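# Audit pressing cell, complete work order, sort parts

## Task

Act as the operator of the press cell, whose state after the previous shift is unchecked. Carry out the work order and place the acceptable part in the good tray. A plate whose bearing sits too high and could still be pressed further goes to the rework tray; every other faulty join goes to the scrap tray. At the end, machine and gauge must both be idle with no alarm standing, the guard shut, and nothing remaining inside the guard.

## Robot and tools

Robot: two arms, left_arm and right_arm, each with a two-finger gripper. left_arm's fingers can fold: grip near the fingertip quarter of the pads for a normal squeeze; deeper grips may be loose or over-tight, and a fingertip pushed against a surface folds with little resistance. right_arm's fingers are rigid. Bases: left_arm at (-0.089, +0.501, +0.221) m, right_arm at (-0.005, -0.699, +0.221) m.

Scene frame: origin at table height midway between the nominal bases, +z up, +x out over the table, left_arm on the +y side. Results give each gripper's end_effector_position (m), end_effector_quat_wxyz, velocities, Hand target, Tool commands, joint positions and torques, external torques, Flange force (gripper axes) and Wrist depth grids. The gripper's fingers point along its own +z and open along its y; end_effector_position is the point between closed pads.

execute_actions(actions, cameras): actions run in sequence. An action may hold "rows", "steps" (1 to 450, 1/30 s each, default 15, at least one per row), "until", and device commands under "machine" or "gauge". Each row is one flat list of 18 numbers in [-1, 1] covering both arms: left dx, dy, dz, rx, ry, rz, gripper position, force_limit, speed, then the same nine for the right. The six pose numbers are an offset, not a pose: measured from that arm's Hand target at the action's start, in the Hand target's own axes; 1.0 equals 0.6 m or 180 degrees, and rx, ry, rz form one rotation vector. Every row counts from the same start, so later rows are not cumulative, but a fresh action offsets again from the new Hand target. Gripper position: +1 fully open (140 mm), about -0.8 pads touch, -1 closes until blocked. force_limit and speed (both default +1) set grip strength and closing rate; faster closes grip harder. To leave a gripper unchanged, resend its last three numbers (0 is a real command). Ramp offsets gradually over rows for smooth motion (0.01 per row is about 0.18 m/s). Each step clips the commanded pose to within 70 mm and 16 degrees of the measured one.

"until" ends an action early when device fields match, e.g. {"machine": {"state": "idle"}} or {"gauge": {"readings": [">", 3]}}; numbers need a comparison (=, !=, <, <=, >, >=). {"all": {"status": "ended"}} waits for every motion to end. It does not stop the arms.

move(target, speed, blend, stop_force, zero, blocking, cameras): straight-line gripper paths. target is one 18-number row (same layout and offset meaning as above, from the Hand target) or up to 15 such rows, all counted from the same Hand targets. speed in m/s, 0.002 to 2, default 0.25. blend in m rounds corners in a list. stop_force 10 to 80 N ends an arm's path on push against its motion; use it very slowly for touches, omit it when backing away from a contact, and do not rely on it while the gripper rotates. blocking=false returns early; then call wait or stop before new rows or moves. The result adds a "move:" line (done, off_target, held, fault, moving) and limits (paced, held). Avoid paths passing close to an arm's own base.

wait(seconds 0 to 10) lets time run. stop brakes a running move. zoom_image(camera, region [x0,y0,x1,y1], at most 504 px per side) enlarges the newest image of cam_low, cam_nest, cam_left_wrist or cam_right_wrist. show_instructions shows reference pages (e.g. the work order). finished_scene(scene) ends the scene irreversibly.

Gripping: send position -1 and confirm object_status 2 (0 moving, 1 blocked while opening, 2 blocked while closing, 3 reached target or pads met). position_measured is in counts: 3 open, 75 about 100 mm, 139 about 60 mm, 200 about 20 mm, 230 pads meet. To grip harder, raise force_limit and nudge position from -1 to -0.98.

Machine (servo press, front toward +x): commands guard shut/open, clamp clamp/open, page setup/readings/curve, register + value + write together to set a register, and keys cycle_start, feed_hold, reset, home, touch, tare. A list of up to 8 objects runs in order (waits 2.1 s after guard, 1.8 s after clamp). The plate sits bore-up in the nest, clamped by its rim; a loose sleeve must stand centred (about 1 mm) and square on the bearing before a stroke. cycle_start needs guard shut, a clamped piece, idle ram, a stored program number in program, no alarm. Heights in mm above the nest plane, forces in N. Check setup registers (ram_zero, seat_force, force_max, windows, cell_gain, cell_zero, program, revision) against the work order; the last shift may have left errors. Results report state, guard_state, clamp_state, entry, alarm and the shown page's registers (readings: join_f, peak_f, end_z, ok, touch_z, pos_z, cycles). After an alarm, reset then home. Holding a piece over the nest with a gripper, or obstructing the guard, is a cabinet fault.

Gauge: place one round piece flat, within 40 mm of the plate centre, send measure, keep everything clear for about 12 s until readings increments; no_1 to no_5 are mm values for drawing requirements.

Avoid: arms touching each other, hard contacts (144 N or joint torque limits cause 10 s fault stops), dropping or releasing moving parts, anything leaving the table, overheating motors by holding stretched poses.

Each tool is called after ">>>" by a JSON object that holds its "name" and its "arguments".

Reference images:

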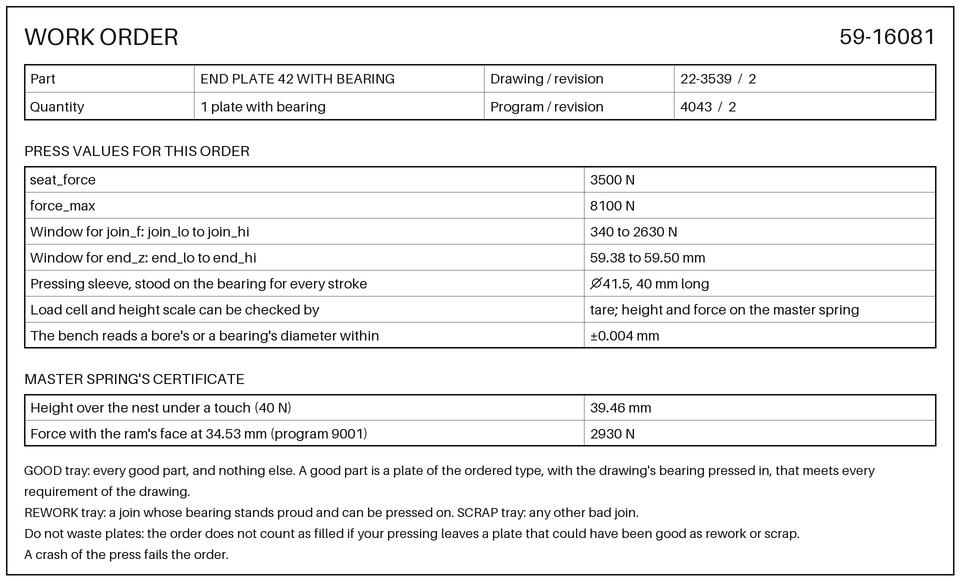

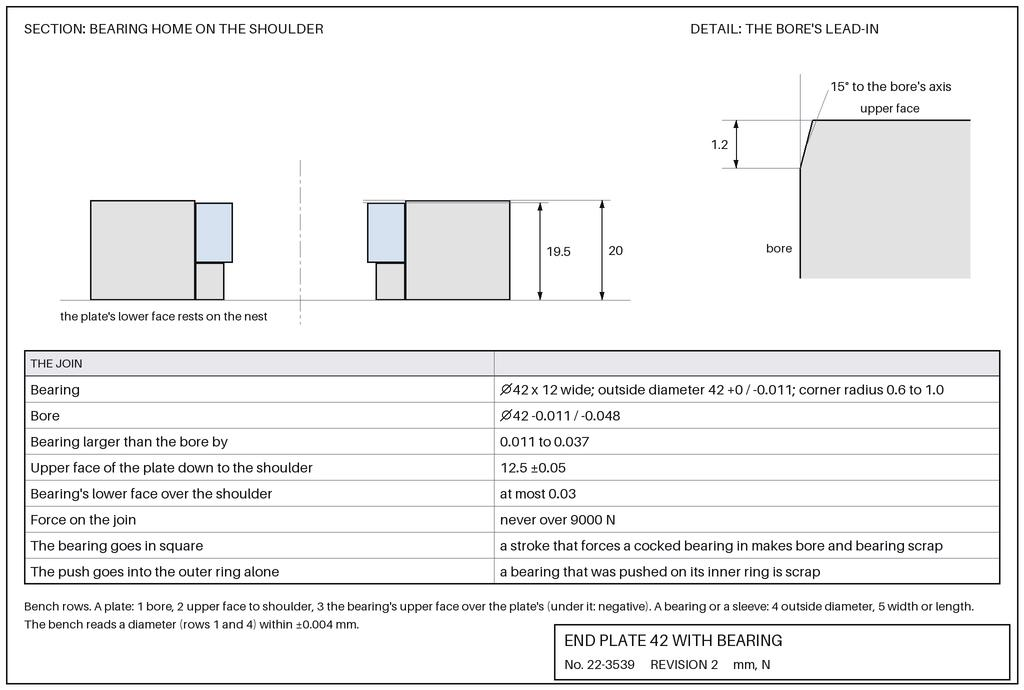

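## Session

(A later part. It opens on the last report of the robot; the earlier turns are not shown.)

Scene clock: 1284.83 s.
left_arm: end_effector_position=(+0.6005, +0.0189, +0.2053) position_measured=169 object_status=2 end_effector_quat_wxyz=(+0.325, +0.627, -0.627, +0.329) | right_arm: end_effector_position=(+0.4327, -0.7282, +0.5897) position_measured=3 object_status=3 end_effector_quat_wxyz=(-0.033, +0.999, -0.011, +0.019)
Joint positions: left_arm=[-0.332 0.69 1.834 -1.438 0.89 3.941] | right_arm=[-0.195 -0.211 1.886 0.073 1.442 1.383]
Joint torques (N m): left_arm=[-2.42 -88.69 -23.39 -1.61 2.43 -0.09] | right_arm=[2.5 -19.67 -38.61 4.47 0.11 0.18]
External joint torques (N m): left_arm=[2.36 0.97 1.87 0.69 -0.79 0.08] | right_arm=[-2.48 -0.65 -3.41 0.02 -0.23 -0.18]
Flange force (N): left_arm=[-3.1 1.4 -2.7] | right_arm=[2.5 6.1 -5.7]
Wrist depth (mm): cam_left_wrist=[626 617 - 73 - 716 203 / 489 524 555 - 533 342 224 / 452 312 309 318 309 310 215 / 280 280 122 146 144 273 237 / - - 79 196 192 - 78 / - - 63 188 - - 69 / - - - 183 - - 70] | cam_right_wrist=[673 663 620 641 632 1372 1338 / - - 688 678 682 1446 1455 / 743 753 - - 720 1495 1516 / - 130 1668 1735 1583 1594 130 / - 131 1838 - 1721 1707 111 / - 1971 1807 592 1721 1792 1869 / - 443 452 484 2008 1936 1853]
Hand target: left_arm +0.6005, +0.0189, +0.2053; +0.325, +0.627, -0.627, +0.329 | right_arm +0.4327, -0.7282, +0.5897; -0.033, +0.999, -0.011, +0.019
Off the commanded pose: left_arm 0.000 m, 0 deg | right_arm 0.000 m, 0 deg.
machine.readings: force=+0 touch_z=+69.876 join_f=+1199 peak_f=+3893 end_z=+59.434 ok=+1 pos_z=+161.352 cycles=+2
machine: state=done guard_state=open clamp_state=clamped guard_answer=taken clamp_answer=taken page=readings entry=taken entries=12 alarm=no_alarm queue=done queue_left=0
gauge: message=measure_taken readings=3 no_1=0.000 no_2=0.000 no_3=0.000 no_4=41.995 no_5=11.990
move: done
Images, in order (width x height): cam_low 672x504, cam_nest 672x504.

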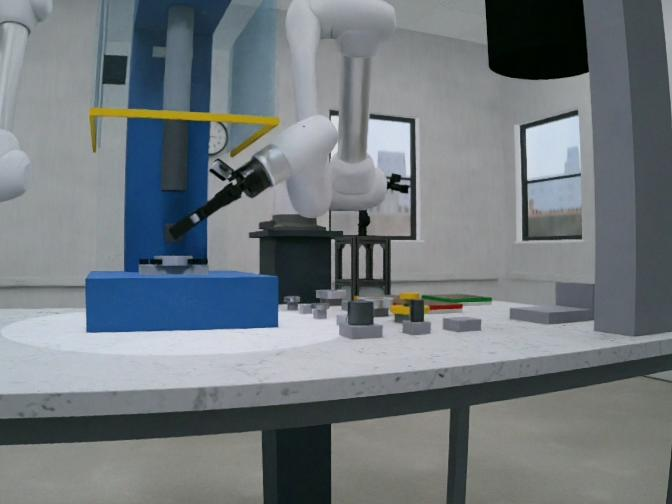

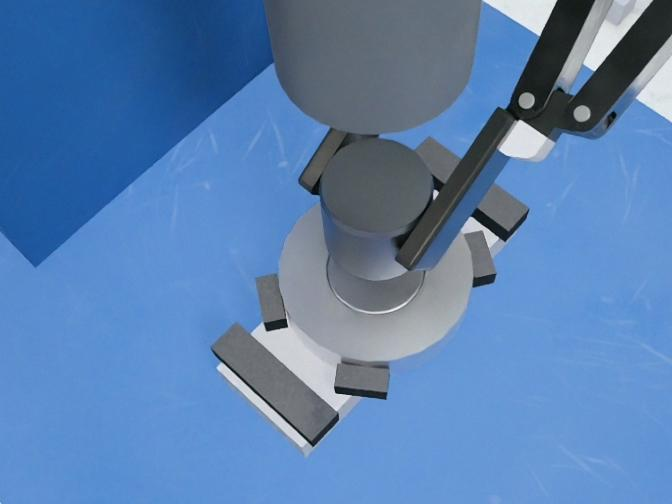

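>>> {"name": "move", "arguments": {"target": [[-0.1435,0,-0.2048,0,0,0,-1,-0.3,-1,0,0,0,0,0,0,1,1,1],[-0.2175,0,-0.4401,0,0,0,-1,-0.3,-1,0,0,0,0,0,0,1,1,1],[-0.432,-0.3325,-0.7172,0.2048,0,-0.1434,-1,-0.3,-1,0,0,0,0,0,0,1,1,1],[-0.5852,-0.5792,-0.5871,0.2048,0,-0.1434,-1,-0.3,-1,0,0,0,0,0,0,1,1,1]], "speed": [0.12,0.25,0.3,0.2], "blend": [0.03,0.05,0.05,0], "cameras": ["cam_low","cam_left_wrist"]}}

Scene clock: 1303.03 s.
left_arm: end_effector_position=(+0.9468, +0.5098, +0.1203) position_measured=169 object_status=2 end_effector_quat_wxyz=(+0.176, +0.819, -0.338, +0.429) | right_arm: end_effector_position=(+0.4327, -0.7282, +0.5897) position_measured=3 object_status=3 end_effector_quat_wxyz=(-0.033, +0.999, -0.011, +0.019)
Joint positions: left_arm=[0.206 0.946 1.491 -1.543 0.748 3.806] | right_arm=[-0.195 -0.211 1.886 0.073 1.442 1.383]
Joint torques (N m): left_arm=[-2.78 -113.07 -27.19 -1.92 1.97 -0.14] | right_arm=[2.58 -19.82 -38.56 4.53 0.06 0.16]
External joint torques (N m): left_arm=[2.86 3.87 2.17 0.77 -0.55 0.13] | right_arm=[-2.6 -0.57 -3.48 -0.04 -0.18 -0.16]
Flange force (N): left_arm=[-4.9 -1.6 -0.5] | right_arm=[2.7 6.3 -5.9]
Wrist depth (mm): cam_left_wrist=[1790 1699 453 455 447 455 455 / 1818 380 374 381 380 293 372 / 331 329 330 338 258 310 332 / 282 290 135 146 144 292 292 / - - 79 230 - 94 76 / - - 63 232 - - 69 / - - - 214 - - 69] | cam_right_wrist=[665 - - 649 647 1390 1372 / - 723 688 - 665 1436 1417 / - 755 693 - 750 1495 1495 / - 130 1735 955 1643 1571 130 / - 142 1749 831 1655 1694 111 / - 1869 2105 597 1838 1792 1869 / - 441 454 484 1838 1971 1807]
Hand target: left_arm +0.9468, +0.5098, +0.1203; +0.176, +0.819, -0.338, +0.429 | right_arm +0.4327, -0.7282, +0.5897; -0.033, +0.999, -0.011, +0.019
Off the commanded pose: left_arm 0.000 m, 0 deg | right_arm 0.000 m, 0 deg.
machine.readings: force=+0 touch_z=+69.876 join_f=+1199 peak_f=+3893 end_z=+59.434 ok=+1 pos_z=+161.352 cycles=+2
machine: state=done guard_state=open clamp_state=clamped guard_answer=taken clamp_answer=taken page=readings entry=taken entries=12 alarm=no_alarm queue=done queue_left=0
gauge: message=measure_taken readings=3 no_1=0.000 no_2=0.000 no_3=0.000 no_4=41.995 no_5=11.990
move: done
camera_calibration:
cam_left_wrist: T_world_to_cam=[[-0.69631, -0.717738, 0.00218316, 1.0324], [-0.592529, 0.573118, -0.566079, 0.3393], [0.405045, -0.39546, -0.824348, 0.0606489], [0, 0, 0, 1]] pos_world=[0.895347, 0.570514, 0.239813]
Images, in order (width x height): cam_low 672x504, cam_left_wrist 672x504.

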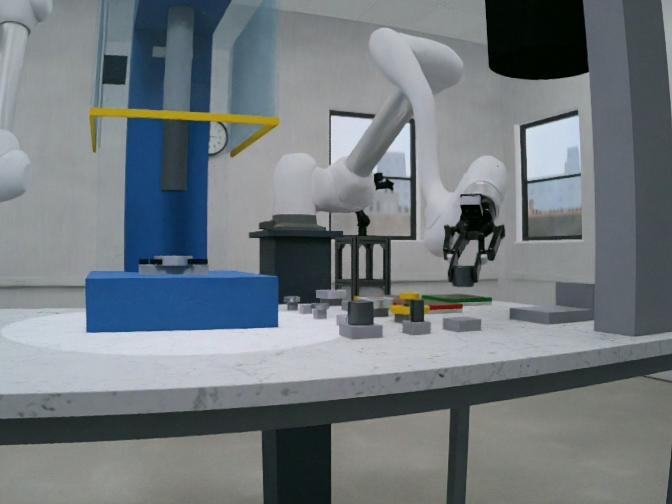

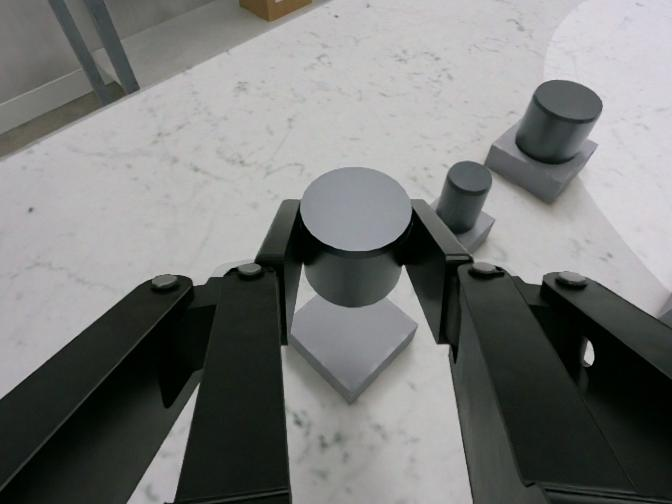

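>>> {"name": "move", "arguments": {"target": [[-0.0668,0,0.05,0,0,0,-1,-0.3,-1,0,0,0,0,0,0,1,1,1]], "speed": 0.1}}

>>> {"name": "move", "arguments": {"target": [[-0.0246,0,0.0172,0,0,0,-1,-0.3,-1,0,0,0,0,0,0,1,1,1]], "speed": 0.008, "stop_force": 10, "cameras": ["cam_low","cam_left_wrist"]}}

Scene clock: 1321.37 s.
left_arm: end_effector_position=(+0.9482, +0.5087, +0.0703) position_measured=169 object_status=2 end_effector_quat_wxyz=(+0.176, +0.819, -0.338, +0.429) | right_arm: end_effector_position=(+0.4327, -0.7282, +0.5897) position_measured=3 object_status=3 end_effector_quat_wxyz=(-0.033, +0.999, -0.011, +0.019)
Joint positions: left_arm=[0.204 1.01 1.476 -1.597 0.747 3.878] | right_arm=[-0.195 -0.211 1.886 0.073 1.442 1.383]
Joint torques (N m): left_arm=[-2.68 -115.06 -25.7 -1.88 2.19 -0.04] | right_arm=[1.94 -19.61 -38.46 4.49 0.09 0.15]
External joint torques (N m): left_arm=[2.67 3.96 2.35 0.65 -0.65 0.04] | right_arm=[-1.98 -0.39 -3.49 -0.01 -0.21 -0.15]
Flange force (N): left_arm=[-4.8 -1.0 -0.5] | right_arm=[3.3 4.9 -5.7]
Wrist depth (mm): cam_left_wrist=[1501 357 357 369 353 347 248 / 301 301 300 300 300 269 284 / 259 251 266 259 227 254 260 / 228 229 115 146 144 229 230 / - - 79 180 184 94 212 / - - 63 185 185 - 72 / - - - 172 - - -] | cam_right_wrist=[- 653 665 663 - 1381 1338 / - 697 704 - 686 1408 1399 / - 695 - 709 - 1506 1446 / 1807 130 1681 1681 1668 1594 130 / - 142 1777 723 1707 1618 111 / - 1971 1869 588 1919 1807 - / - 441 452 485 2008 1853 1885]
Hand target: left_arm +0.9481, +0.5086, +0.0702; +0.176, +0.819, -0.338, +0.429 | right_arm +0.4327, -0.7282, +0.5897; -0.033, +0.999, -0.011, +0.019
Off the commanded pose: left_arm 0.000 m, 0 deg | right_arm 0.000 m, 0 deg.
machine.readings: force=+0 touch_z=+69.876 join_f=+1199 peak_f=+3893 end_z=+59.434 ok=+1 pos_z=+161.352 cycles=+2
machine: state=done guard_state=open clamp_state=clamped guard_answer=taken clamp_answer=taken page=readings entry=taken entries=12 alarm=no_alarm queue=done queue_left=0
gauge: message=measure_taken readings=3 no_1=0.000 no_2=0.000 no_3=0.000 no_4=41.995 no_5=11.990
move: done

Scene clock: 1323.40 s.
left_arm: end_effector_position=(+0.9483, +0.5086, +0.0588) position_measured=169 object_status=2 end_effector_quat_wxyz=(+0.176, +0.819, -0.338, +0.429) | right_arm: end_effector_position=(+0.4327, -0.7282, +0.5897) position_measured=3 object_status=3 end_effector_quat_wxyz=(-0.033, +0.999, -0.011, +0.019)
Joint positions: left_arm=[0.204 1.025 1.472 -1.609 0.747 3.894] | right_arm=[-0.195 -0.211 1.886 0.073 1.442 1.383]
Joint torques (N m): left_arm=[-4.25 -99.73 -20.08 -0.58 -0.83 -0.1] | right_arm=[2.55 -19.46 -38.44 4.53 0.16 0.13]
External joint torques (N m): left_arm=[4.26 -11.56 -2.67 -0.64 2.39 0.1] | right_arm=[-2.58 -0.58 -3.47 -0.06 -0.28 -0.13]
Flange force (N): left_arm=[6.2 1.7 -14.1] | right_arm=[2.7 6.2 -5.7]
Wrist depth (mm): cam_left_wrist=[1511 337 336 335 336 336 237 / 282 278 282 283 282 207 268 / 244 244 244 158 237 238 245 / 215 215 122 145 143 215 216 / - - 79 172 176 94 83 / - - 63 174 174 - 70 / - - - 158 - - 70] | cam_right_wrist=[643 - - - 647 1372 1330 / 711 688 684 699 659 1436 1381 / - 772 - - - 1455 1475 / 1763 131 1668 - 1618 1549 130 / - 141 1822 - 1707 1721 111 / - 1936 1902 577 1807 1749 1822 / - 443 452 482 1919 1853 1902]
Hand target: left_arm +0.9483, +0.5086, +0.0588; +0.176, +0.819, -0.338, +0.429 (not the last commanded pose) | right_arm +0.4327, -0.7282, +0.5897; -0.033, +0.999, -0.011, +0.019
Off the commanded pose: left_arm 0.007 m, 0 deg | right_arm 0.000 m, 0 deg.
machine.readings: force=+0 touch_z=+69.876 join_f=+1199 peak_f=+3893 end_z=+59.434 ok=+1 pos_z=+161.352 cycles=+2
machine: state=done guard_state=open clamp_state=clamped guard_answer=taken clamp_answer=taken page=readings entry=taken entries=12 alarm=no_alarm queue=done queue_left=0
gauge: message=measure_taken readings=3 no_1=0.000 no_2=0.000 no_3=0.000 no_4=41.995 no_5=11.990
move: contact (left_arm)
camera_calibration:
cam_left_wrist: T_world_to_cam=[[-0.696353, -0.717696, 0.00215061, 1.03266], [-0.592271, 0.57296, -0.566508, 0.305882], [0.405349, -0.395763, -0.824054, 0.0086758], [0, 0, 0, 1]] pos_world=[0.896747, 0.569315, 0.178213]
Images, in order (width x height): cam_low 672x504, cam_left_wrist 672x504.

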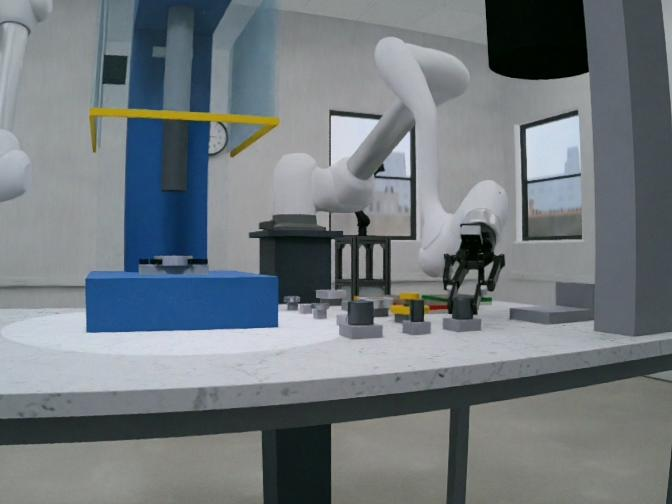

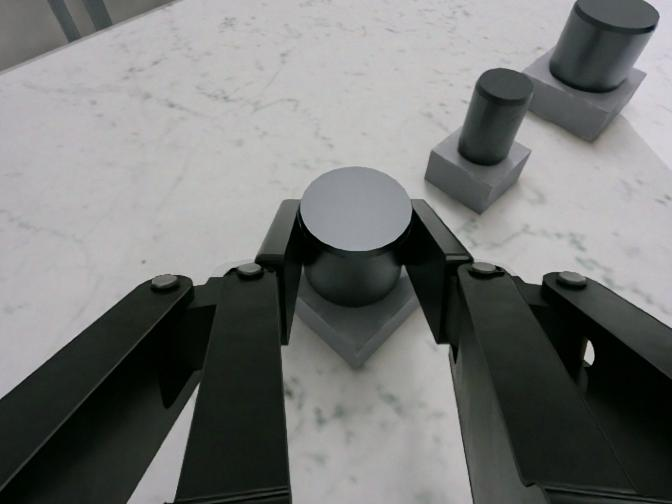

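>>> {"name": "execute_actions", "arguments": {"actions": [{"rows":[[0,0,0,0,0,0,0.15,-0.3,-1,0,0,0,0,0,0,1,1,1]],"steps":50},{"machine":{"clamp":"open"},"steps":5}]}}

>>> {"name": "move", "arguments": {"target": [[0,0,-0.15,0,0,0,0.15,-0.3,-1,0,0,0,0,0,0,1,1,1],[0.1396,0.161,-0.327,0,0,0,0.15,-0.3,-1,0,0,0,0,0,0,1,1,1],[0.161,0.6422,-0.3255,-0.2048,0,0.1434,0.15,-0.3,-1,0,0,0,0,0,0,1,1,1]], "speed": [0.1,0.3,0.3], "blend": [0.02,0.05,0], "cameras": ["cam_low","cam_nest"]}}

Scene clock: 1341.87 s.
left_arm: end_effector_position=(+0.9483, +0.5086, +0.0588) position_measured=110 object_status=3 end_effector_quat_wxyz=(+0.176, +0.819, -0.338, +0.429) | right_arm: end_effector_position=(+0.4327, -0.7282, +0.5897) position_measured=3 object_status=3 end_effector_quat_wxyz=(-0.033, +0.999, -0.011, +0.019)
Joint positions: left_arm=[0.204 1.025 1.472 -1.609 0.747 3.894] | right_arm=[-0.195 -0.211 1.886 0.073 1.442 1.383]
Joint torques (N m): left_arm=[-1.97 -110.63 -23 -1.3 1.37 -0.05] | right_arm=[2.32 -19.66 -38.54 4.52 0.1 0.13]
External joint torques (N m): left_arm=[1.95 -0.99 -0.05 0.06 0.19 0.05] | right_arm=[-2.27 -0.88 -3.56 -0.02 -0.22 -0.14]
External joint torques at the end of the 1st action: left_arm=[1.95 -1.74 -0.07 0.07 0.22 0.04] | right_arm=[-2.4 -0.68 -3.64 0 -0.22 -0.19]
Flange force (N): left_arm=[-0.4 -0.6 -2.7] | right_arm=[2.4 5.5 -5.9]
Flange force at the end of the 1st action (N): left_arm=[0.2 -0.1 -3.6] | right_arm=[2.8 5.9 -6.0]
Wrist depth (mm): cam_left_wrist=[321 337 334 333 335 336 235 / 282 282 282 272 282 256 267 / 243 243 244 157 232 237 245 / 220 220 143 146 179 131 215 / - 79 188 173 188 111 90 / - - 173 177 174 - - / - - 158 158 158 - -] | cam_right_wrist=[- 691 680 - 589 1381 1314 / 667 - 667 - - 1436 1417 / - - 761 - 753 1516 1465 / - 130 1735 1516 1516 1560 130 / - 141 1902 684 1749 1735 111 / - 1989 1822 589 1807 1822 1777 / - 440 453 483 1919 1885 1853]
Hand target: left_arm +0.9483, +0.5086, +0.0588; +0.176, +0.819, -0.338, +0.429 | right_arm +0.4327, -0.7282, +0.5897; -0.033, +0.999, -0.011, +0.019
Off the commanded pose: left_arm 0.000 m, 0 deg | right_arm 0.000 m, 0 deg.
machine.readings: force=+0 touch_z=+69.876 join_f=+1199 peak_f=+3893 end_z=+59.434 ok=+1 pos_z=+161.352 cycles=+2
machine: state=idle guard_state=open clamp_state=between guard_answer=taken clamp_answer=taken page=readings entry=taken entries=12 alarm=no_alarm queue=running queue_left=0
gauge: message=measure_taken readings=3 no_1=0.000 no_2=0.000 no_3=0.000 no_4=41.995 no_5=11.990

Scene clock: 1344.97 s.
left_arm: end_effector_position=(+0.6018, +0.3093, +0.2489) position_measured=110 object_status=3 end_effector_quat_wxyz=(+0.325, +0.627, -0.627, +0.329) | right_arm: end_effector_position=(+0.4327, -0.7282, +0.5897) position_measured=3 object_status=3 end_effector_quat_wxyz=(-0.033, +0.999, -0.011, +0.019)
Joint positions: left_arm=[0.079 0.606 1.882 -1.128 1.133 3.982] | right_arm=[-0.195 -0.211 1.886 0.073 1.442 1.383]
Joint torques (N m): left_arm=[-2.8 -78.76 -22.3 -0.32 1.47 -0.04] | right_arm=[2.43 -19.58 -38.4 4.43 0.09 0.18]
External joint torques (N m): left_arm=[2.72 -2.72 -0.08 0.05 0.23 0.04] | right_arm=[-2.33 -1.04 -3.66 0.06 -0.2 -0.18]
Flange force (N): left_arm=[0.9 2.8 -5.4] | right_arm=[2.2 5.7 -6.2]
Wrist depth (mm): cam_left_wrist=[718 679 490 433 530 - 303 / 580 456 432 396 418 - 1939 / 516 394 372 370 373 373 1699 / 451 440 143 353 343 120 443 / - 79 395 408 392 111 89 / - - 364 364 365 - - / - - 325 332 332 - -] | cam_right_wrist=[657 - - - 649 1347 1314 / - 733 706 - 686 1426 1390 / - 748 711 - 725 1485 1455 / - 130 1630 - 1694 1630 130 / - 142 1777 - 1721 1763 111 / - 2026 1989 565 1869 1681 - / - 443 453 482 1989 1919 -]
Hand target: left_arm +0.6018, +0.3093, +0.2489; +0.325, +0.627, -0.627, +0.329 | right_arm +0.4327, -0.7282, +0.5897; -0.033, +0.999, -0.011, +0.019
Off the commanded pose: left_arm 0.000 m, 0 deg | right_arm 0.000 m, 0 deg.
machine.readings: force=+0 touch_z=+69.876 join_f=+1199 peak_f=+3893 end_z=+59.434 ok=+1 pos_z=+161.352 cycles=+2
machine: state=idle guard_state=open clamp_state=open guard_answer=taken clamp_answer=taken page=readings entry=taken entries=12 alarm=no_alarm queue=done queue_left=0
gauge: message=measure_taken readings=3 no_1=0.000 no_2=0.000 no_3=0.000 no_4=41.995 no_5=11.990
move: done
Images, in order (width x height): cam_low 672x504, cam_nest 672x504.

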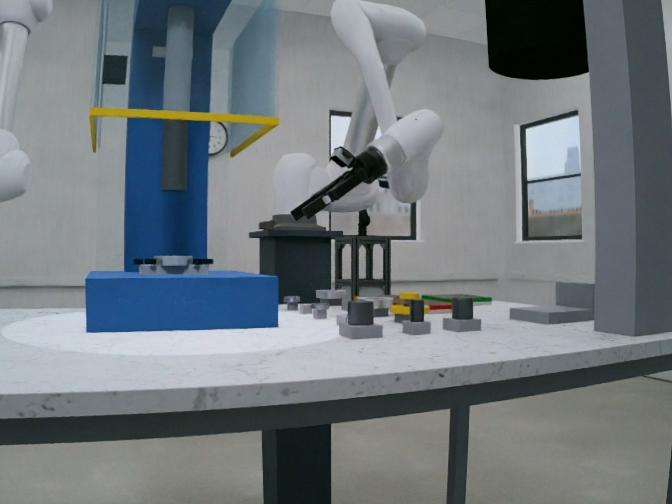

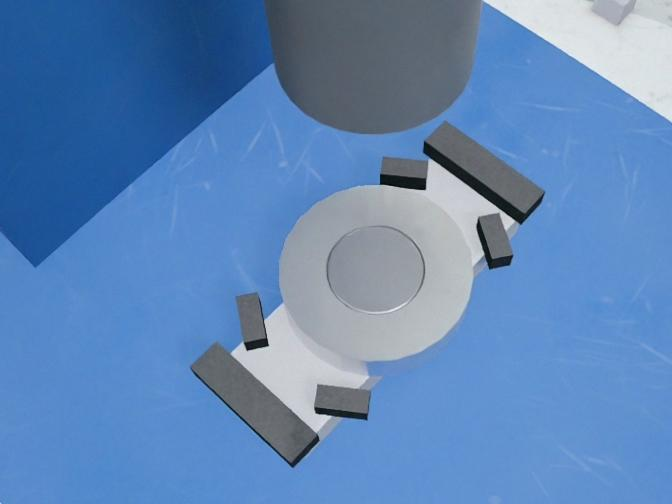

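>>> {"name": "move", "arguments": {"target": [[0.1343,-0.0008,0.3581,0,0,0,0.42,0,-1,0,0,0,0,0,0,1,1,1],[0.1343,-0.0008,0.4914,0,0,0,0.42,0,-1,0,0,0,0,0,0,1,1,1]], "speed": [0.2,0.06]}}

>>> {"name": "execute_actions", "arguments": {"actions": [{"rows":[[0,0,0,0,0,0,-1,0,-1,0,0,0,0,0,0,1,1,1]],"steps":75}], "cameras": ["cam_nest","cam_left_wrist"]}}

Scene clock: 1354.10 s.
left_arm: end_effector_position=(+0.6035, +0.0214, +0.1463) position_measured=76 object_status=3 end_effector_quat_wxyz=(+0.325, +0.627, -0.627, +0.329) | right_arm: end_effector_position=(+0.4327, -0.7282, +0.5897) position_measured=3 object_status=3 end_effector_quat_wxyz=(-0.033, +0.999, -0.011, +0.019)
Joint positions: left_arm=[-0.327 0.774 1.828 -1.499 0.885 4.043] | right_arm=[-0.195 -0.211 1.886 0.073 1.442 1.383]
Joint torques (N m): left_arm=[-2.69 -89.35 -18.48 -0.95 1.6 -0.09] | right_arm=[2.56 -19.81 -38.49 4.48 0.14 0.17]
External joint torques (N m): left_arm=[2.76 -1.72 0 0.02 0.18 0.09] | right_arm=[-2.47 -0.76 -3.63 0.02 -0.26 -0.18]
Flange force (N): left_arm=[-0.5 0.2 -4.8] | right_arm=[2.6 6.0 -6.0]
Wrist depth (mm): cam_left_wrist=[- 507 305 - 531 507 503 / 272 264 263 210 262 263 252 / 227 227 227 173 176 227 216 / 205 135 155 152 152 125 196 / - 90 176 148 150 126 73 / - 162 162 127 138 165 - / - - 145 122 125 147 -] | cam_right_wrist=[661 671 657 655 634 1364 1322 / 655 716 - - 665 1455 1372 / 669 - - - 711 1465 1527 / - 130 1721 - 1643 1549 130 / - 142 1763 753 1721 1681 111 / - 1971 1971 575 1807 1777 1807 / - 443 455 484 1919 1807 1869]
Hand target: left_arm +0.6035, +0.0214, +0.1462; +0.325, +0.627, -0.627, +0.329 | right_arm +0.4327, -0.7282, +0.5897; -0.033, +0.999, -0.011, +0.019
Off the commanded pose: left_arm 0.000 m, 0 deg | right_arm 0.000 m, 0 deg.
machine.readings: force=+0 touch_z=+69.876 join_f=+1199 peak_f=+3893 end_z=+59.434 ok=+1 pos_z=+161.352 cycles=+2
machine: state=idle guard_state=open clamp_state=open guard_answer=taken clamp_answer=taken page=readings entry=taken entries=12 alarm=no_alarm queue=done queue_left=0
gauge: message=measure_taken readings=3 no_1=0.000 no_2=0.000 no_3=0.000 no_4=41.995 no_5=11.990
move: done

Scene clock: 1356.80 s.
left_arm: end_effector_position=(+0.6035, +0.0214, +0.1462) position_measured=105 object_status=2 end_effector_quat_wxyz=(+0.325, +0.627, -0.627, +0.329) | right_arm: end_effector_position=(+0.4327, -0.7282, +0.5897) position_measured=3 object_status=3 end_effector_quat_wxyz=(-0.033, +0.999, -0.011, +0.019)
Joint positions: left_arm=[-0.327 0.775 1.828 -1.499 0.885 4.043] | right_arm=[-0.195 -0.211 1.886 0.073 1.442 1.383]
Joint torques (N m): left_arm=[-8.08 -79.3 -16.35 -0.27 -0.5 -0.05] | right_arm=[2.37 -19.68 -38.43 4.54 0.1 0.14]
External joint torques (N m): left_arm=[8.13 -11.82 -2.11 -0.66 2.28 0.05] | right_arm=[-2.23 -0.92 -3.67 -0.03 -0.22 -0.14]
Flange force (N): left_arm=[5.6 1.8 -20.1] | right_arm=[2.5 5.4 -6.1]
Wrist depth (mm): cam_left_wrist=[487 506 506 525 527 521 292 / 264 264 263 217 262 264 219 / 228 227 221 172 176 227 223 / 200 205 146 152 151 125 196 / - 79 158 147 144 125 89 / - - 162 135 142 - - / - - 145 122 125 - -] | cam_right_wrist=[- 659 623 678 - 1355 1338 / - - - 704 669 1426 1408 / - - 738 713 709 1527 1465 / - 131 1763 2612 1721 148 130 / - 141 1807 - 1538 1707 111 / - 1989 1989 572 589 1777 1822 / - 442 454 484 1822 1919 1869]
Hand target: left_arm +0.6035, +0.0214, +0.1462; +0.325, +0.627, -0.627, +0.329 | right_arm +0.4327, -0.7282, +0.5897; -0.033, +0.999, -0.011, +0.019
Off the commanded pose: left_arm 0.000 m, 0 deg | right_arm 0.000 m, 0 deg.
machine.readings: force=+0 touch_z=+69.876 join_f=+1199 peak_f=+3893 end_z=+59.434 ok=+1 pos_z=+161.352 cycles=+2
machine: state=idle guard_state=open clamp_state=open guard_answer=taken clamp_answer=taken page=readings entry=taken entries=12 alarm=no_alarm queue=done queue_left=0
gauge: message=measure_taken readings=3 no_1=0.000 no_2=0.000 no_3=0.000 no_4=41.995 no_5=11.990
camera_calibration:
cam_left_wrist: T_world_to_cam=[[-0.999886, -0.0150777, -0.000105089, 0.611267], [-0.0123859, 0.825313, -0.56454, 0.0747174], [0.00859872, -0.564475, -0.825406, 0.270975], [0, 0, 0, 1]] pos_world=[0.609793, 0.10051, 0.26591]
Images, in order (width x height): cam_nest 672x504, cam_left_wrist 672x504.

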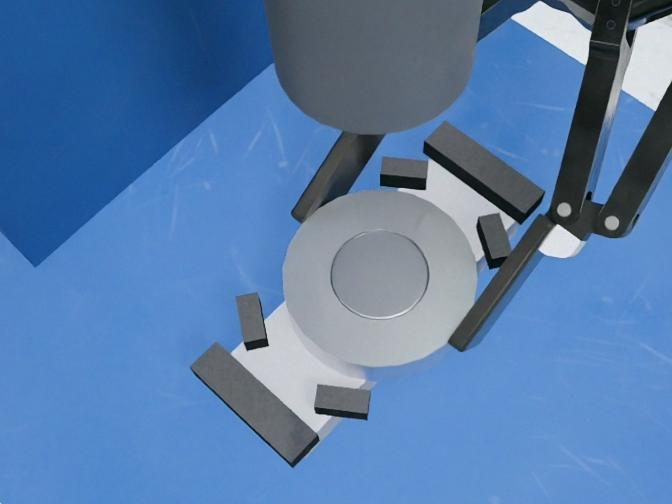

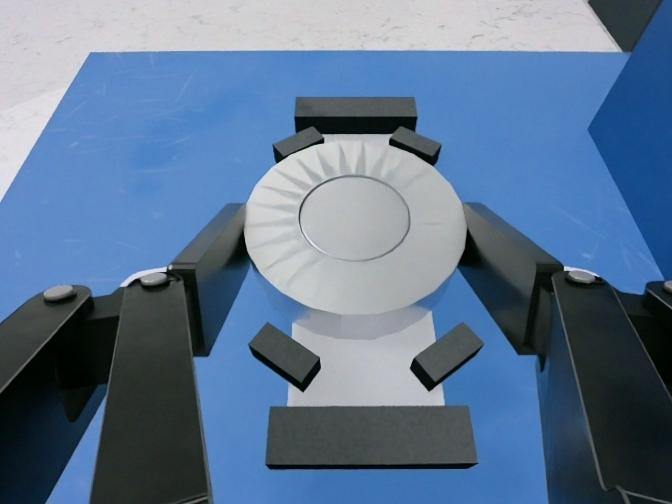

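Good grip. To the gauge.

>>> {"name": "move", "arguments": {"target": [[0.0614,0,-0.043,0,0,0,-1,0,-1,0,0,0,0,0,0,1,1,1],[-0.1475,0.001,-0.4843,0,0,0,-1,0,-1,0,0,0,0,0,0,1,1,1],[-0.3976,-0.1982,-0.8993,0.6143,0,-0.4305,-1,0,-1,0,0,0,0,0,0,1,1,1],[-0.7272,-0.5075,-0.963,0.6143,0,-0.4305,-1,0,-1,0,0,0,0,0,0,1,1,1]], "speed": [0.06,0.2,0.35,0.2], "blend": [0.01,0.03,0.03,0], "cameras": ["cam_low","cam_left_wrist"]}}

Scene clock: 1370.67 s.
left_arm: end_effector_position=(+0.9059, +0.7458, +0.1204) position_measured=105 object_status=2 end_effector_quat_wxyz=(-0.176, +0.818, +0.342, +0.427) | right_arm: end_effector_position=(+0.4327, -0.7282, +0.5897) position_measured=3 object_status=3 end_effector_quat_wxyz=(-0.033, +0.999, -0.011, +0.019)
Joint positions: left_arm=[0.033 0.884 1.64 -4.453 0.627 5.459] | right_arm=[-0.195 -0.211 1.886 0.073 1.442 1.383]
Joint torques (N m): left_arm=[-2.42 -111.18 -31.41 0.6 2.15 -0.07] | right_arm=[2.33 -19.71 -38.49 4.44 0.1 0.2]
External joint torques (N m): left_arm=[2.46 1.45 2.02 -0.33 -0.48 0.07] | right_arm=[-2.32 -0.44 -3.53 0.04 -0.22 -0.2]
Flange force (N): left_arm=[-0.5 -3.7 0.6] | right_arm=[3.1 5.8 -5.8]
Wrist depth (mm): cam_left_wrist=[2135 2097 2155 2216 451 263 232 / 1956 1908 385 382 382 301 248 / 1473 320 212 172 176 317 292 / 289 201 146 152 151 125 291 / - 79 223 147 227 103 90 / - - 226 210 215 - - / - - 214 198 210 - -] | cam_right_wrist=[607 - - - - 1347 1322 / - 623 - 688 682 1446 1399 / 788 780 - 686 745 1516 1465 / 797 131 1763 2008 1606 1549 130 / - 131 1902 - 1807 1749 111 / - 2065 1971 571 1707 1792 1749 / - 433 453 488 1838 1936 1822]
Hand target: left_arm +0.9059, +0.7459, +0.1203; -0.176, +0.818, +0.342, +0.427 | right_arm +0.4327, -0.7282, +0.5897; -0.033, +0.999, -0.011, +0.019
Off the commanded pose: left_arm 0.000 m, 0 deg | right_arm 0.000 m, 0 deg.
machine.readings: force=+0 touch_z=+69.876 join_f=+1199 peak_f=+3893 end_z=+59.434 ok=+1 pos_z=+161.352 cycles=+2
machine: state=idle guard_state=open clamp_state=open guard_answer=taken clamp_answer=taken page=readings entry=taken entries=12 alarm=no_alarm queue=done queue_left=0
gauge: message=measure_taken readings=3 no_1=0.000 no_2=0.000 no_3=0.000 no_4=41.995 no_5=11.990
move: done
camera_calibration:
cam_left_wrist: T_world_to_cam=[[0.717944, -0.696058, 0.00777876, -0.12465], [-0.571678, -0.595956, -0.563933, 1.03257], [0.397166, 0.400425, -0.825784, -0.415674], [0, 0, 0, 1]] pos_world=[0.844884, 0.695051, 0.240016]
Images, in order (width x height): cam_low 672x504, cam_left_wrist 672x504.

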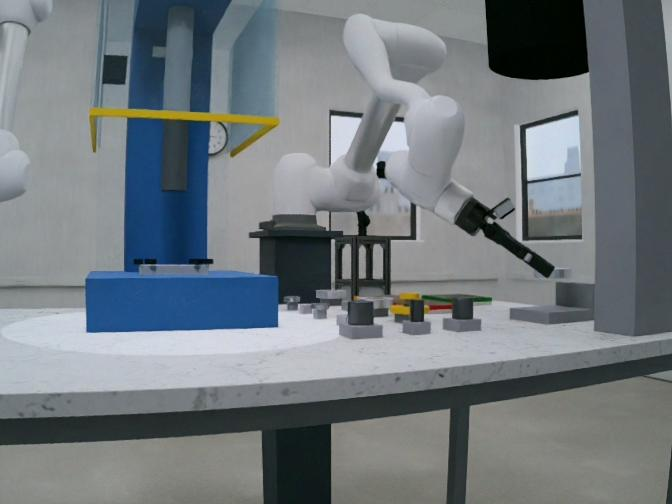

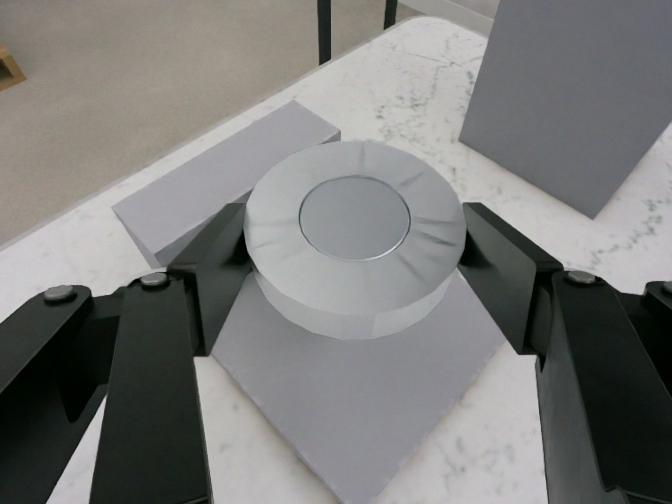

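>>> {"name": "move", "arguments": {"target": [[-0.0792,0,0.0555,0,0,0,-1,0,-1,0,0,0,0,0,0,1,1,1]], "speed": 0.12}}

>>> {"name": "move", "arguments": {"target": [[-0.0284,0,0.0199,0,0,0,-1,0,-1,0,0,0,0,0,0,1,1,1]], "speed": 0.008, "stop_force": 10}}

>>> {"name": "execute_actions", "arguments": {"actions": [{"rows":[[0,0,0,0,0,0,0.42,0,-1,0,0,0,0,0,0,1,1,1]],"steps":60}], "cameras": []}}

>>> {"name": "move", "arguments": {"target": [[0,0,-0.1333,0,0,0,0.42,0,-1,0,0,0,0,0,0,1,1,1],[-0.0357,0.001,-0.4745,0,0,0,0.42,0,-1,0,0,0,0,0,0,1,1,1]], "speed": [0.1,0.3], "blend": [0.03,0]}}

>>> {"name": "execute_actions", "arguments": {"actions": [{"gauge":{"measure":true},"steps":450,"until":{"gauge":{"readings":[">=",4]}}}], "cameras": ["cam_low","cam_left_wrist"]}}

Scene clock: 1381.40 s.
left_arm: end_effector_position=(+0.9062, +0.7458, +0.0624) position_measured=105 object_status=2 end_effector_quat_wxyz=(-0.176, +0.818, +0.342, +0.427) | right_arm: end_effector_position=(+0.4327, -0.7282, +0.5897) position_measured=3 object_status=3 end_effector_quat_wxyz=(-0.033, +0.999, -0.011, +0.019)
Joint positions: left_arm=[0.033 0.962 1.624 -4.373 0.646 5.359] | right_arm=[-0.195 -0.211 1.886 0.073 1.442 1.383]
Joint torques (N m): left_arm=[-1.91 -113.52 -29.06 0.36 2.35 -0.05] | right_arm=[2.16 -19.61 -38.5 4.5 0.11 0.17]
External joint torques (N m): left_arm=[1.86 1.09 1.85 -0.28 -0.54 0.05] | right_arm=[-2.1 -0.77 -3.53 -0.02 -0.23 -0.17]
Flange force (N): left_arm=[-0.4 -3.3 -0.1] | right_arm=[2.6 5.2 -5.8]
Wrist depth (mm): cam_left_wrist=[2196 2196 181 316 341 252 230 / 158 158 177 223 292 279 251 / 242 168 185 172 177 250 249 / 219 193 146 152 151 125 219 / - 79 164 147 165 125 89 / - - 170 152 155 - - / - - 165 141 159 - -] | cam_right_wrist=[- 665 638 - - 1330 1355 / - 697 - - 725 1465 1381 / 697 758 738 - - 1446 1446 / - 130 1618 - 1606 1618 130 / - 141 1807 - 1681 1694 111 / - 1902 1885 591 1707 1822 1838 / - 442 455 486 1953 1885 1902]
Hand target: left_arm +0.9061, +0.7457, +0.0623; -0.176, +0.818, +0.342, +0.427 | right_arm +0.4327, -0.7282, +0.5897; -0.033, +0.999, -0.011, +0.019
Off the commanded pose: left_arm 0.000 m, 0 deg | right_arm 0.000 m, 0 deg.
machine.readings: force=+0 touch_z=+69.876 join_f=+1199 peak_f=+3893 end_z=+59.434 ok=+1 pos_z=+161.352 cycles=+2
machine: state=idle guard_state=open clamp_state=open guard_answer=taken clamp_answer=taken page=readings entry=taken entries=12 alarm=no_alarm queue=done queue_left=0
gauge: message=measure_taken readings=3 no_1=0.000 no_2=0.000 no_3=0.000 no_4=41.995 no_5=11.990
move: done

Scene clock: 1383.30 s.
left_arm: end_effector_position=(+0.9063, +0.7458, +0.0521) position_measured=105 object_status=2 end_effector_quat_wxyz=(-0.176, +0.818, +0.342, +0.428) | right_arm: end_effector_position=(+0.4327, -0.7282, +0.5897) position_measured=3 object_status=3 end_effector_quat_wxyz=(-0.033, +0.999, -0.011, +0.019)
Joint positions: left_arm=[0.033 0.976 1.62 -4.36 0.65 5.343] | right_arm=[-0.195 -0.211 1.886 0.073 1.442 1.383]
Joint torques (N m): left_arm=[-1.66 -102.68 -25.89 -0.2 -0.93 -0.41] | right_arm=[2.68 -19.75 -38.36 4.54 0.07 0.22]
External joint torques (N m): left_arm=[1.56 -9.93 -0.88 0.25 2.76 0.41] | right_arm=[-2.65 -0.64 -3.67 -0.05 -0.19 -0.23]
Flange force (N): left_arm=[7.6 -5.1 -11.5] | right_arm=[2.8 6.6 -6.2]
Wrist depth (mm): cam_left_wrist=[2024 162 169 192 322 262 229 / 146 148 178 217 271 272 247 / 228 166 194 172 172 235 236 / 207 186 148 152 151 135 207 / - 79 154 151 154 125 89 / - - 164 145 145 - - / - - 152 134 150 - -] | cam_right_wrist=[- 671 - - 638 1390 1347 / - - - 657 671 1381 1364 / 706 774 - - 667 1485 1485 / - 130 1681 1749 1606 1571 130 / - 141 1792 - 1749 1735 111 / - 1919 1919 602 1721 1869 1777 / - 442 456 484 1838 1885 1885]
Hand target: left_arm +0.9062, +0.7458, +0.0520; -0.176, +0.818, +0.342, +0.427 (not the last commanded pose) | right_arm +0.4327, -0.7282, +0.5897; -0.033, +0.999, -0.011, +0.019
Off the commanded pose: left_arm 0.011 m, 0 deg | right_arm 0.000 m, 0 deg.
machine.readings: force=+0 touch_z=+69.876 join_f=+1199 peak_f=+3893 end_z=+59.434 ok=+1 pos_z=+161.352 cycles=+2
machine: state=idle guard_state=open clamp_state=open guard_answer=taken clamp_answer=taken page=readings entry=taken entries=12 alarm=no_alarm queue=done queue_left=0
gauge: message=measure_taken readings=3 no_1=0.000 no_2=0.000 no_3=0.000 no_4=41.995 no_5=11.990
move: contact (left_arm)

Scene clock: 1385.50 s.
left_arm: end_effector_position=(+0.9062, +0.7457, +0.0520) position_measured=76 object_status=3 end_effector_quat_wxyz=(-0.176, +0.818, +0.342, +0.427) | right_arm: end_effector_position=(+0.4327, -0.7282, +0.5897) position_measured=3 object_status=3 end_effector_quat_wxyz=(-0.033, +0.999, -0.011, +0.019)
Joint positions: left_arm=[0.033 0.976 1.62 -4.36 0.65 5.343] | right_arm=[-0.195 -0.211 1.886 0.073 1.442 1.383]
Joint torques (N m): left_arm=[-1.75 -111.46 -26.95 0.03 1.66 -0.06] | right_arm=[2.31 -20.15 -38.5 4.51 0.06 0.12]
External joint torques (N m): left_arm=[1.86 -1.27 0.09 0.01 0.17 0.06] | right_arm=[-2.22 -0.36 -3.55 -0.01 -0.18 -0.12]
Flange force (N): left_arm=[1.8 -2.4 -0.5] | right_arm=[3.3 5.4 -5.9]
Wrist depth (mm): cam_left_wrist=[2078 168 169 197 321 263 230 / 146 149 177 218 271 272 251 / 227 167 189 172 176 234 235 / 206 176 155 152 155 126 207 / - 90 157 151 154 135 73 / - 167 164 145 145 167 - / - - 152 134 150 152 -] | cam_right_wrist=[- - - 651 - 1381 1338 / 673 - - 673 649 1436 1408 / 695 750 693 - - 1495 1465 / 797 130 1707 1989 1583 1643 130 / - 141 1822 - 1735 1707 111 / - 1936 1936 569 1902 1777 1735 / - 443 450 481 1919 1971 1885]
Hand target: left_arm +0.9062, +0.7458, +0.0520; -0.176, +0.818, +0.342, +0.427 | right_arm +0.4327, -0.7282, +0.5897; -0.033, +0.999, -0.011, +0.019
Off the commanded pose: left_arm 0.000 m, 0 deg | right_arm 0.000 m, 0 deg.
machine.readings: force=+0 touch_z=+69.876 join_f=+1199 peak_f=+3893 end_z=+59.434 ok=+1 pos_z=+161.352 cycles=+2
machine: state=idle guard_state=open clamp_state=open guard_answer=taken clamp_answer=taken page=readings entry=taken entries=12 alarm=no_alarm queue=done queue_left=0
gauge: message=measure_taken readings=3 no_1=0.000 no_2=0.000 no_3=0.000 no_4=41.995 no_5=11.990
No camera images: "cameras" was empty.

Scene clock: 1387.37 s.
left_arm: end_effector_position=(+0.7331, +0.5715, +0.1974) position_measured=76 object_status=3 end_effector_quat_wxyz=(-0.176, +0.818, +0.342, +0.427) | right_arm: end_effector_position=(+0.4327, -0.7282, +0.5897) position_measured=3 object_status=3 end_effector_quat_wxyz=(-0.033, +0.999, -0.011, +0.019)
Joint positions: left_arm=[-0.235 0.63 1.997 -4.594 0.788 5.347] | right_arm=[-0.195 -0.211 1.886 0.073 1.442 1.383]
Joint torques (N m): left_arm=[-2.79 -83.86 -25.54 0.63 1.65 -0.07] | right_arm=[2.24 -19.54 -38.54 4.5 0.13 0.15]
External joint torques (N m): left_arm=[2.81 -2.83 -0.03 0.08 0.18 0.07] | right_arm=[-2.32 -0.73 -3.52 -0.01 -0.25 -0.16]
Flange force (N): left_arm=[5.0 -4.2 -0.5] | right_arm=[2.6 5.6 -5.8]
Wrist depth (mm): cam_left_wrist=[2424 2304 2375 456 - 478 - / 1972 506 453 436 509 517 510 / 437 433 439 414 433 440 442 / 396 119 378 388 386 126 318 / - 90 339 345 346 117 73 / - 311 312 311 320 284 - / - - 282 285 280 - -] | cam_right_wrist=[613 - 663 671 - 1330 1314 / 691 728 688 671 - 1408 1381 / 673 755 758 713 695 1527 1485 / 1630 131 1707 1506 1668 1606 130 / - 121 1807 - 1707 1721 111 / - 2046 1885 566 1606 1777 1807 / - 440 456 481 1919 2026 1885]
Hand target: left_arm +0.7331, +0.5714, +0.1975; -0.176, +0.818, +0.342, +0.427 | right_arm +0.4327, -0.7282, +0.5897; -0.033, +0.999, -0.011, +0.019
Off the commanded pose: left_arm 0.000 m, 0 deg | right_arm 0.000 m, 0 deg.
machine.readings: force=+0 touch_z=+69.876 join_f=+1199 peak_f=+3893 end_z=+59.434 ok=+1 pos_z=+161.352 cycles=+2
machine: state=idle guard_state=open clamp_state=open guard_answer=taken clamp_answer=taken page=readings entry=taken entries=12 alarm=no_alarm queue=done queue_left=0
gauge: message=measure_taken readings=3 no_1=0.000 no_2=0.000 no_3=0.000 no_4=41.995 no_5=11.990
move: done

Scene clock: 1399.57 s.
left_arm: end_effector_position=(+0.7331, +0.5714, +0.1975) position_measured=76 object_status=3 end_effector_quat_wxyz=(-0.176, +0.818, +0.342, +0.427) | right_arm: end_effector_position=(+0.4327, -0.7282, +0.5897) position_measured=3 object_status=3 end_effector_quat_wxyz=(-0.033, +0.999, -0.011, +0.019)
Joint positions: left_arm=[-0.235 0.63 1.997 -4.594 0.788 5.347] | right_arm=[-0.195 -0.211 1.886 0.073 1.442 1.383]
Joint torques (N m): left_arm=[-2.47 -84.72 -25.68 0.65 1.66 -0.13] | right_arm=[2.2 -19.49 -38.51 4.53 0.09 0.15]
External joint torques (N m): left_arm=[2.59 -1.99 0.15 0.05 0.17 0.12] | right_arm=[-2.07 -1.52 -3.65 -0.03 -0.2 -0.16]
Flange force (N): left_arm=[4.0 -3.6 0.1] | right_arm=[1.5 4.9 -6.2]
Wrist depth (mm): cam_left_wrist=[2375 2282 2476 2175 - - - / 1956 1939 455 437 503 508 510 / 438 439 437 411 432 442 429 / 396 119 379 387 388 125 321 / - 90 346 354 347 117 73 / - 309 310 314 312 284 - / - - 282 285 285 - -] | cam_right_wrist=[- - - 647 - 1372 1372 / - 723 697 661 680 1465 1417 / - 743 - 755 730 1465 1495 / 1506 131 1655 1211 1681 1583 130 / - 141 1822 864 1681 1707 111 / - 2008 1885 589 1902 1792 1749 / - 441 456 481 1919 2008 2008]
Hand target: left_arm +0.7331, +0.5714, +0.1975; -0.176, +0.818, +0.342, +0.427 | right_arm +0.4327, -0.7282, +0.5897; -0.033, +0.999, -0.011, +0.019
Tool commands: left_gripper/position=+0.42 left_gripper/force_limit=+0.0 left_gripper/speed=-1.0 right_gripper/position=+1.0 right_gripper/force_limit=+1.0 right_gripper/speed=+1.0
Off the commanded pose: left_arm 0.000 m, 0 deg | right_arm 0.000 m, 0 deg.
machine.readings: force=+0 touch_z=+69.876 join_f=+1199 peak_f=+3893 end_z=+59.434 ok=+1 pos_z=+161.352 cycles=+2
machine: state=idle guard_state=open clamp_state=open guard_answer=taken clamp_answer=taken page=readings entry=taken entries=12 alarm=no_alarm queue=done queue_left=0
gauge: message=measure_taken readings=4 no_1=0.000 no_2=0.000 no_3=-0.502 no_4=0.000 no_5=0.000
camera_calibration:
cam_left_wrist: T_world_to_cam=[[0.71797, -0.696031, 0.00772723, -0.122666], [-0.571516, -0.595795, -0.564268, 0.87313], [0.397352, 0.400712, -0.825555, -0.213931], [0, 0, 0, 1]] pos_world=[0.672084, 0.520551, 0.317016]
Images, in order (width x height): cam_low 672x504, cam_left_wrist 672x504.

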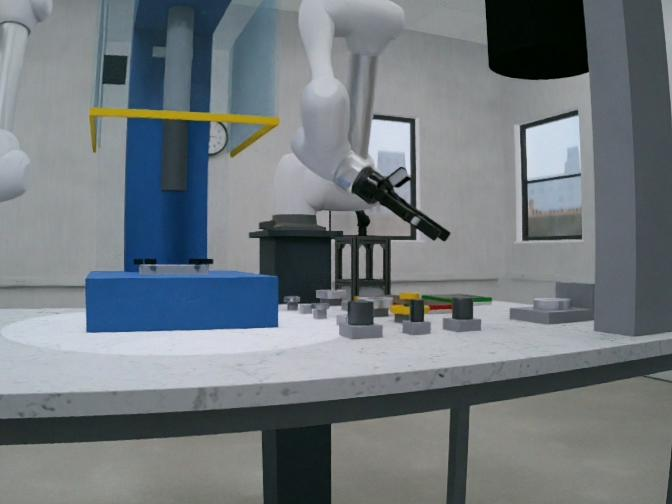

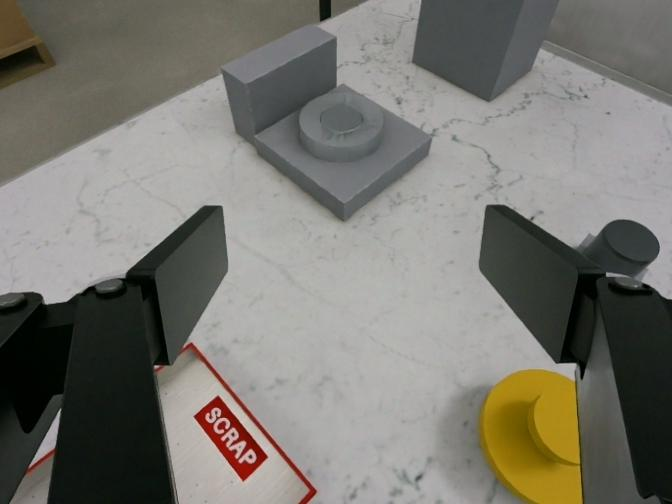

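>>> {"name": "move", "arguments": {"target": [[0.0357,-0.001,0.3413,0,0,0,0.42,0,-1,0,0,0,0,0,0,1,1,1],[0.0357,-0.001,0.4745,0,0,0,0.42,0,-1,0,0,0,0,0,0,1,1,1]], "speed": [0.3,0.06], "blend": [0.02,0]}}

>>> {"name": "execute_actions", "arguments": {"actions": [{"rows":[[0,0,0,0,0,0,-1,0,-1,0,0,0,0,0,0,1,1,1]],"steps":75}], "cameras": []}}

>>> {"name": "move", "arguments": {"target": [[0.1365,0,-0.0957,0,0,0,-1,0,-1,0,0,0,0,0,0,1,1,1]], "speed": 0.1, "cameras": ["cam_left_wrist"]}}

Scene clock: 1408.73 s.
left_arm: end_effector_position=(+0.9062, +0.7458, +0.0521) position_measured=76 object_status=3 end_effector_quat_wxyz=(-0.176, +0.818, +0.342, +0.428) | right_arm: end_effector_position=(+0.4327, -0.7282, +0.5897) position_measured=3 object_status=3 end_effector_quat_wxyz=(-0.033, +0.999, -0.011, +0.019)
Joint positions: left_arm=[0.033 0.976 1.62 -4.36 0.65 5.343] | right_arm=[-0.195 -0.211 1.886 0.073 1.442 1.383]
Joint torques (N m): left_arm=[-2.49 -111.47 -26.88 0.05 1.57 -0.07] | right_arm=[2.24 -19.47 -38.49 4.52 0.07 0.15]
External joint torques (N m): left_arm=[2.09 -1.03 0.16 0.02 0.24 0.07] | right_arm=[-2.33 -0.8 -3.58 -0.03 -0.19 -0.15]
Flange force (N): left_arm=[1.7 -2.6 -0.2] | right_arm=[2.5 5.6 -6.0]
Wrist depth (mm): cam_left_wrist=[2135 168 169 197 320 262 230 / 146 149 177 216 271 271 247 / 228 167 191 172 176 234 235 / 206 176 155 152 155 125 207 / - 90 157 151 154 135 73 / - 167 164 145 145 167 - / - - 152 134 149 152 -] | cam_right_wrist=[- 709 649 634 638 1417 1355 / - 735 - 691 718 1465 1381 / 728 - - - - 1516 1527 / 1721 130 1643 951 1694 1618 130 / - 122 1853 772 1721 1694 111 / - 2085 1885 575 1838 1777 1777 / - 438 459 481 1919 1953 1953]
Hand target: left_arm +0.9062, +0.7458, +0.0520; -0.176, +0.818, +0.342, +0.427 | right_arm +0.4327, -0.7282, +0.5897; -0.033, +0.999, -0.011, +0.019
Off the commanded pose: left_arm 0.000 m, 0 deg | right_arm 0.000 m, 0 deg.
machine.readings: force=+0 touch_z=+69.876 join_f=+1199 peak_f=+3893 end_z=+59.434 ok=+1 pos_z=+161.352 cycles=+2
machine: state=idle guard_state=open clamp_state=open guard_answer=taken clamp_answer=taken page=readings entry=taken entries=12 alarm=no_alarm queue=done queue_left=0
gauge: message=measure_taken readings=4 no_1=0.000 no_2=0.000 no_3=-0.502 no_4=0.000 no_5=0.000
move: done

Scene clock: 1411.43 s.
left_arm: end_effector_position=(+0.9062, +0.7458, +0.0520) position_measured=105 object_status=2 end_effector_quat_wxyz=(-0.176, +0.818, +0.342, +0.428) | right_arm: end_effector_position=(+0.4327, -0.7282, +0.5897) position_measured=3 object_status=3 end_effector_quat_wxyz=(-0.033, +0.999, -0.011, +0.019)
Joint positions: left_arm=[0.033 0.976 1.62 -4.36 0.65 5.343] | right_arm=[-0.195 -0.211 1.886 0.073 1.442 1.383]
Joint torques (N m): left_arm=[0.82 -101 -25.62 -0.39 -0.31 -0.08] | right_arm=[2.37 -19.7 -38.41 4.46 0.09 0.18]
External joint torques (N m): left_arm=[-1.1 -11.87 -1.18 0.45 2.14 0.07] | right_arm=[-2.25 -1.2 -3.75 0.04 -0.2 -0.18]
Flange force (N): left_arm=[7.4 -4.4 -15.1] | right_arm=[2.1 5.5 -6.4]
Wrist depth (mm): cam_left_wrist=[2116 162 167 197 321 263 230 / 146 149 177 216 270 272 251 / 228 167 189 172 176 235 236 / 206 185 148 152 151 125 207 / - 79 154 151 154 125 89 / - - 164 145 145 - - / - - 152 134 150 - -] | cam_right_wrist=[- - - - - 1372 1330 / - - 686 - 673 1436 1399 / - - - 730 702 1583 1549 / - 131 1721 1807 1618 1475 130 / - 141 1735 867 1707 1618 111 / - 1919 1853 592 1838 1749 1807 / - 446 453 486 1902 1869 1853]
Hand target: left_arm +0.9062, +0.7458, +0.0520; -0.176, +0.818, +0.342, +0.427 | right_arm +0.4327, -0.7282, +0.5897; -0.033, +0.999, -0.011, +0.019
Off the commanded pose: left_arm 0.000 m, 0 deg | right_arm 0.000 m, 0 deg.
machine.readings: force=+0 touch_z=+69.876 join_f=+1199 peak_f=+3893 end_z=+59.434 ok=+1 pos_z=+161.352 cycles=+2
machine: state=idle guard_state=open clamp_state=open guard_answer=taken clamp_answer=taken page=readings entry=taken entries=12 alarm=no_alarm queue=done queue_left=0
gauge: message=measure_taken readings=4 no_1=0.000 no_2=0.000 no_3=-0.502 no_4=0.000 no_5=0.000
No camera images: "cameras" was empty.

Scene clock: 1412.77 s.
left_arm: end_effector_position=(+0.9057, +0.7460, +0.1519) position_measured=105 object_status=2 end_effector_quat_wxyz=(-0.176, +0.818, +0.342, +0.427) | right_arm: end_effector_position=(+0.4327, -0.7282, +0.5897) position_measured=3 object_status=3 end_effector_quat_wxyz=(-0.033, +0.999, -0.011, +0.019)
Joint positions: left_arm=[0.033 0.842 1.645 -4.503 0.619 5.52] | right_arm=[-0.195 -0.211 1.886 0.073 1.442 1.383]
Joint torques (N m): left_arm=[-1.89 -109.71 -32.42 0.7 1.99 -0.08] | right_arm=[2.2 -19.67 -38.53 4.46 0.1 0.15]
External joint torques (N m): left_arm=[1.98 1.62 1.85 -0.29 -0.42 0.08] | right_arm=[-2.13 -1.12 -3.59 0.04 -0.21 -0.15]
Flange force (N): left_arm=[-0.8 -3.0 0.9] | right_arm=[2.1 5.1 -6.0]
Wrist depth (mm): cam_left_wrist=[2282 2259 2304 2304 2282 262 236 / 1923 1956 1908 429 419 285 252 / 1662 1711 365 172 176 308 300 / 337 329 146 152 152 125 330 / - 79 256 147 256 103 89 / - - 256 242 245 - - / - - 242 224 239 - -] | cam_right_wrist=[678 667 655 623 - 1355 1372 / 697 697 667 - - 1399 1417 / - 743 - - - 1485 1408 / - 131 1655 - 1694 1606 130 / - 141 1763 857 1681 1721 111 / - 2105 1919 560 1838 1838 1792 / - 438 451 481 1902 1919 1971]
Hand target: left_arm +0.9058, +0.7459, +0.1521; -0.176, +0.818, +0.342, +0.427 | right_arm +0.4327, -0.7282, +0.5897; -0.033, +0.999, -0.011, +0.019
Off the commanded pose: left_arm 0.000 m, 0 deg | right_arm 0.000 m, 0 deg.
machine.readings: force=+0 touch_z=+69.876 join_f=+1199 peak_f=+3893 end_z=+59.434 ok=+1 pos_z=+161.352 cycles=+2
machine: state=idle guard_state=open clamp_state=open guard_answer=taken clamp_answer=taken page=readings entry=taken entries=12 alarm=no_alarm queue=done queue_left=0
gauge: message=measure_taken readings=4 no_1=0.000 no_2=0.000 no_3=-0.502 no_4=0.000 no_5=0.000
move: done
camera_calibration:
cam_left_wrist: T_world_to_cam=[[0.718028, -0.695973, 0.00760796, -0.124766], [-0.571583, -0.595863, -0.564127, 1.05019], [0.397151, 0.40071, -0.825653, -0.389844], [0, 0, 0, 1]] pos_world=[0.844684, 0.695151, 0.271516]
Images, in order (width x height): cam_left_wrist 672x504.

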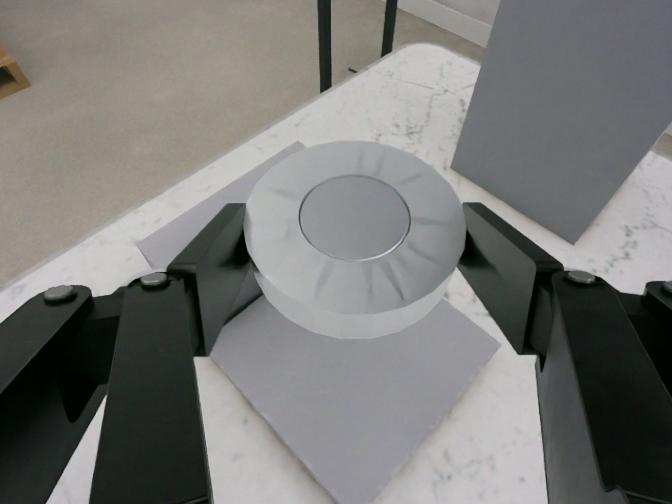

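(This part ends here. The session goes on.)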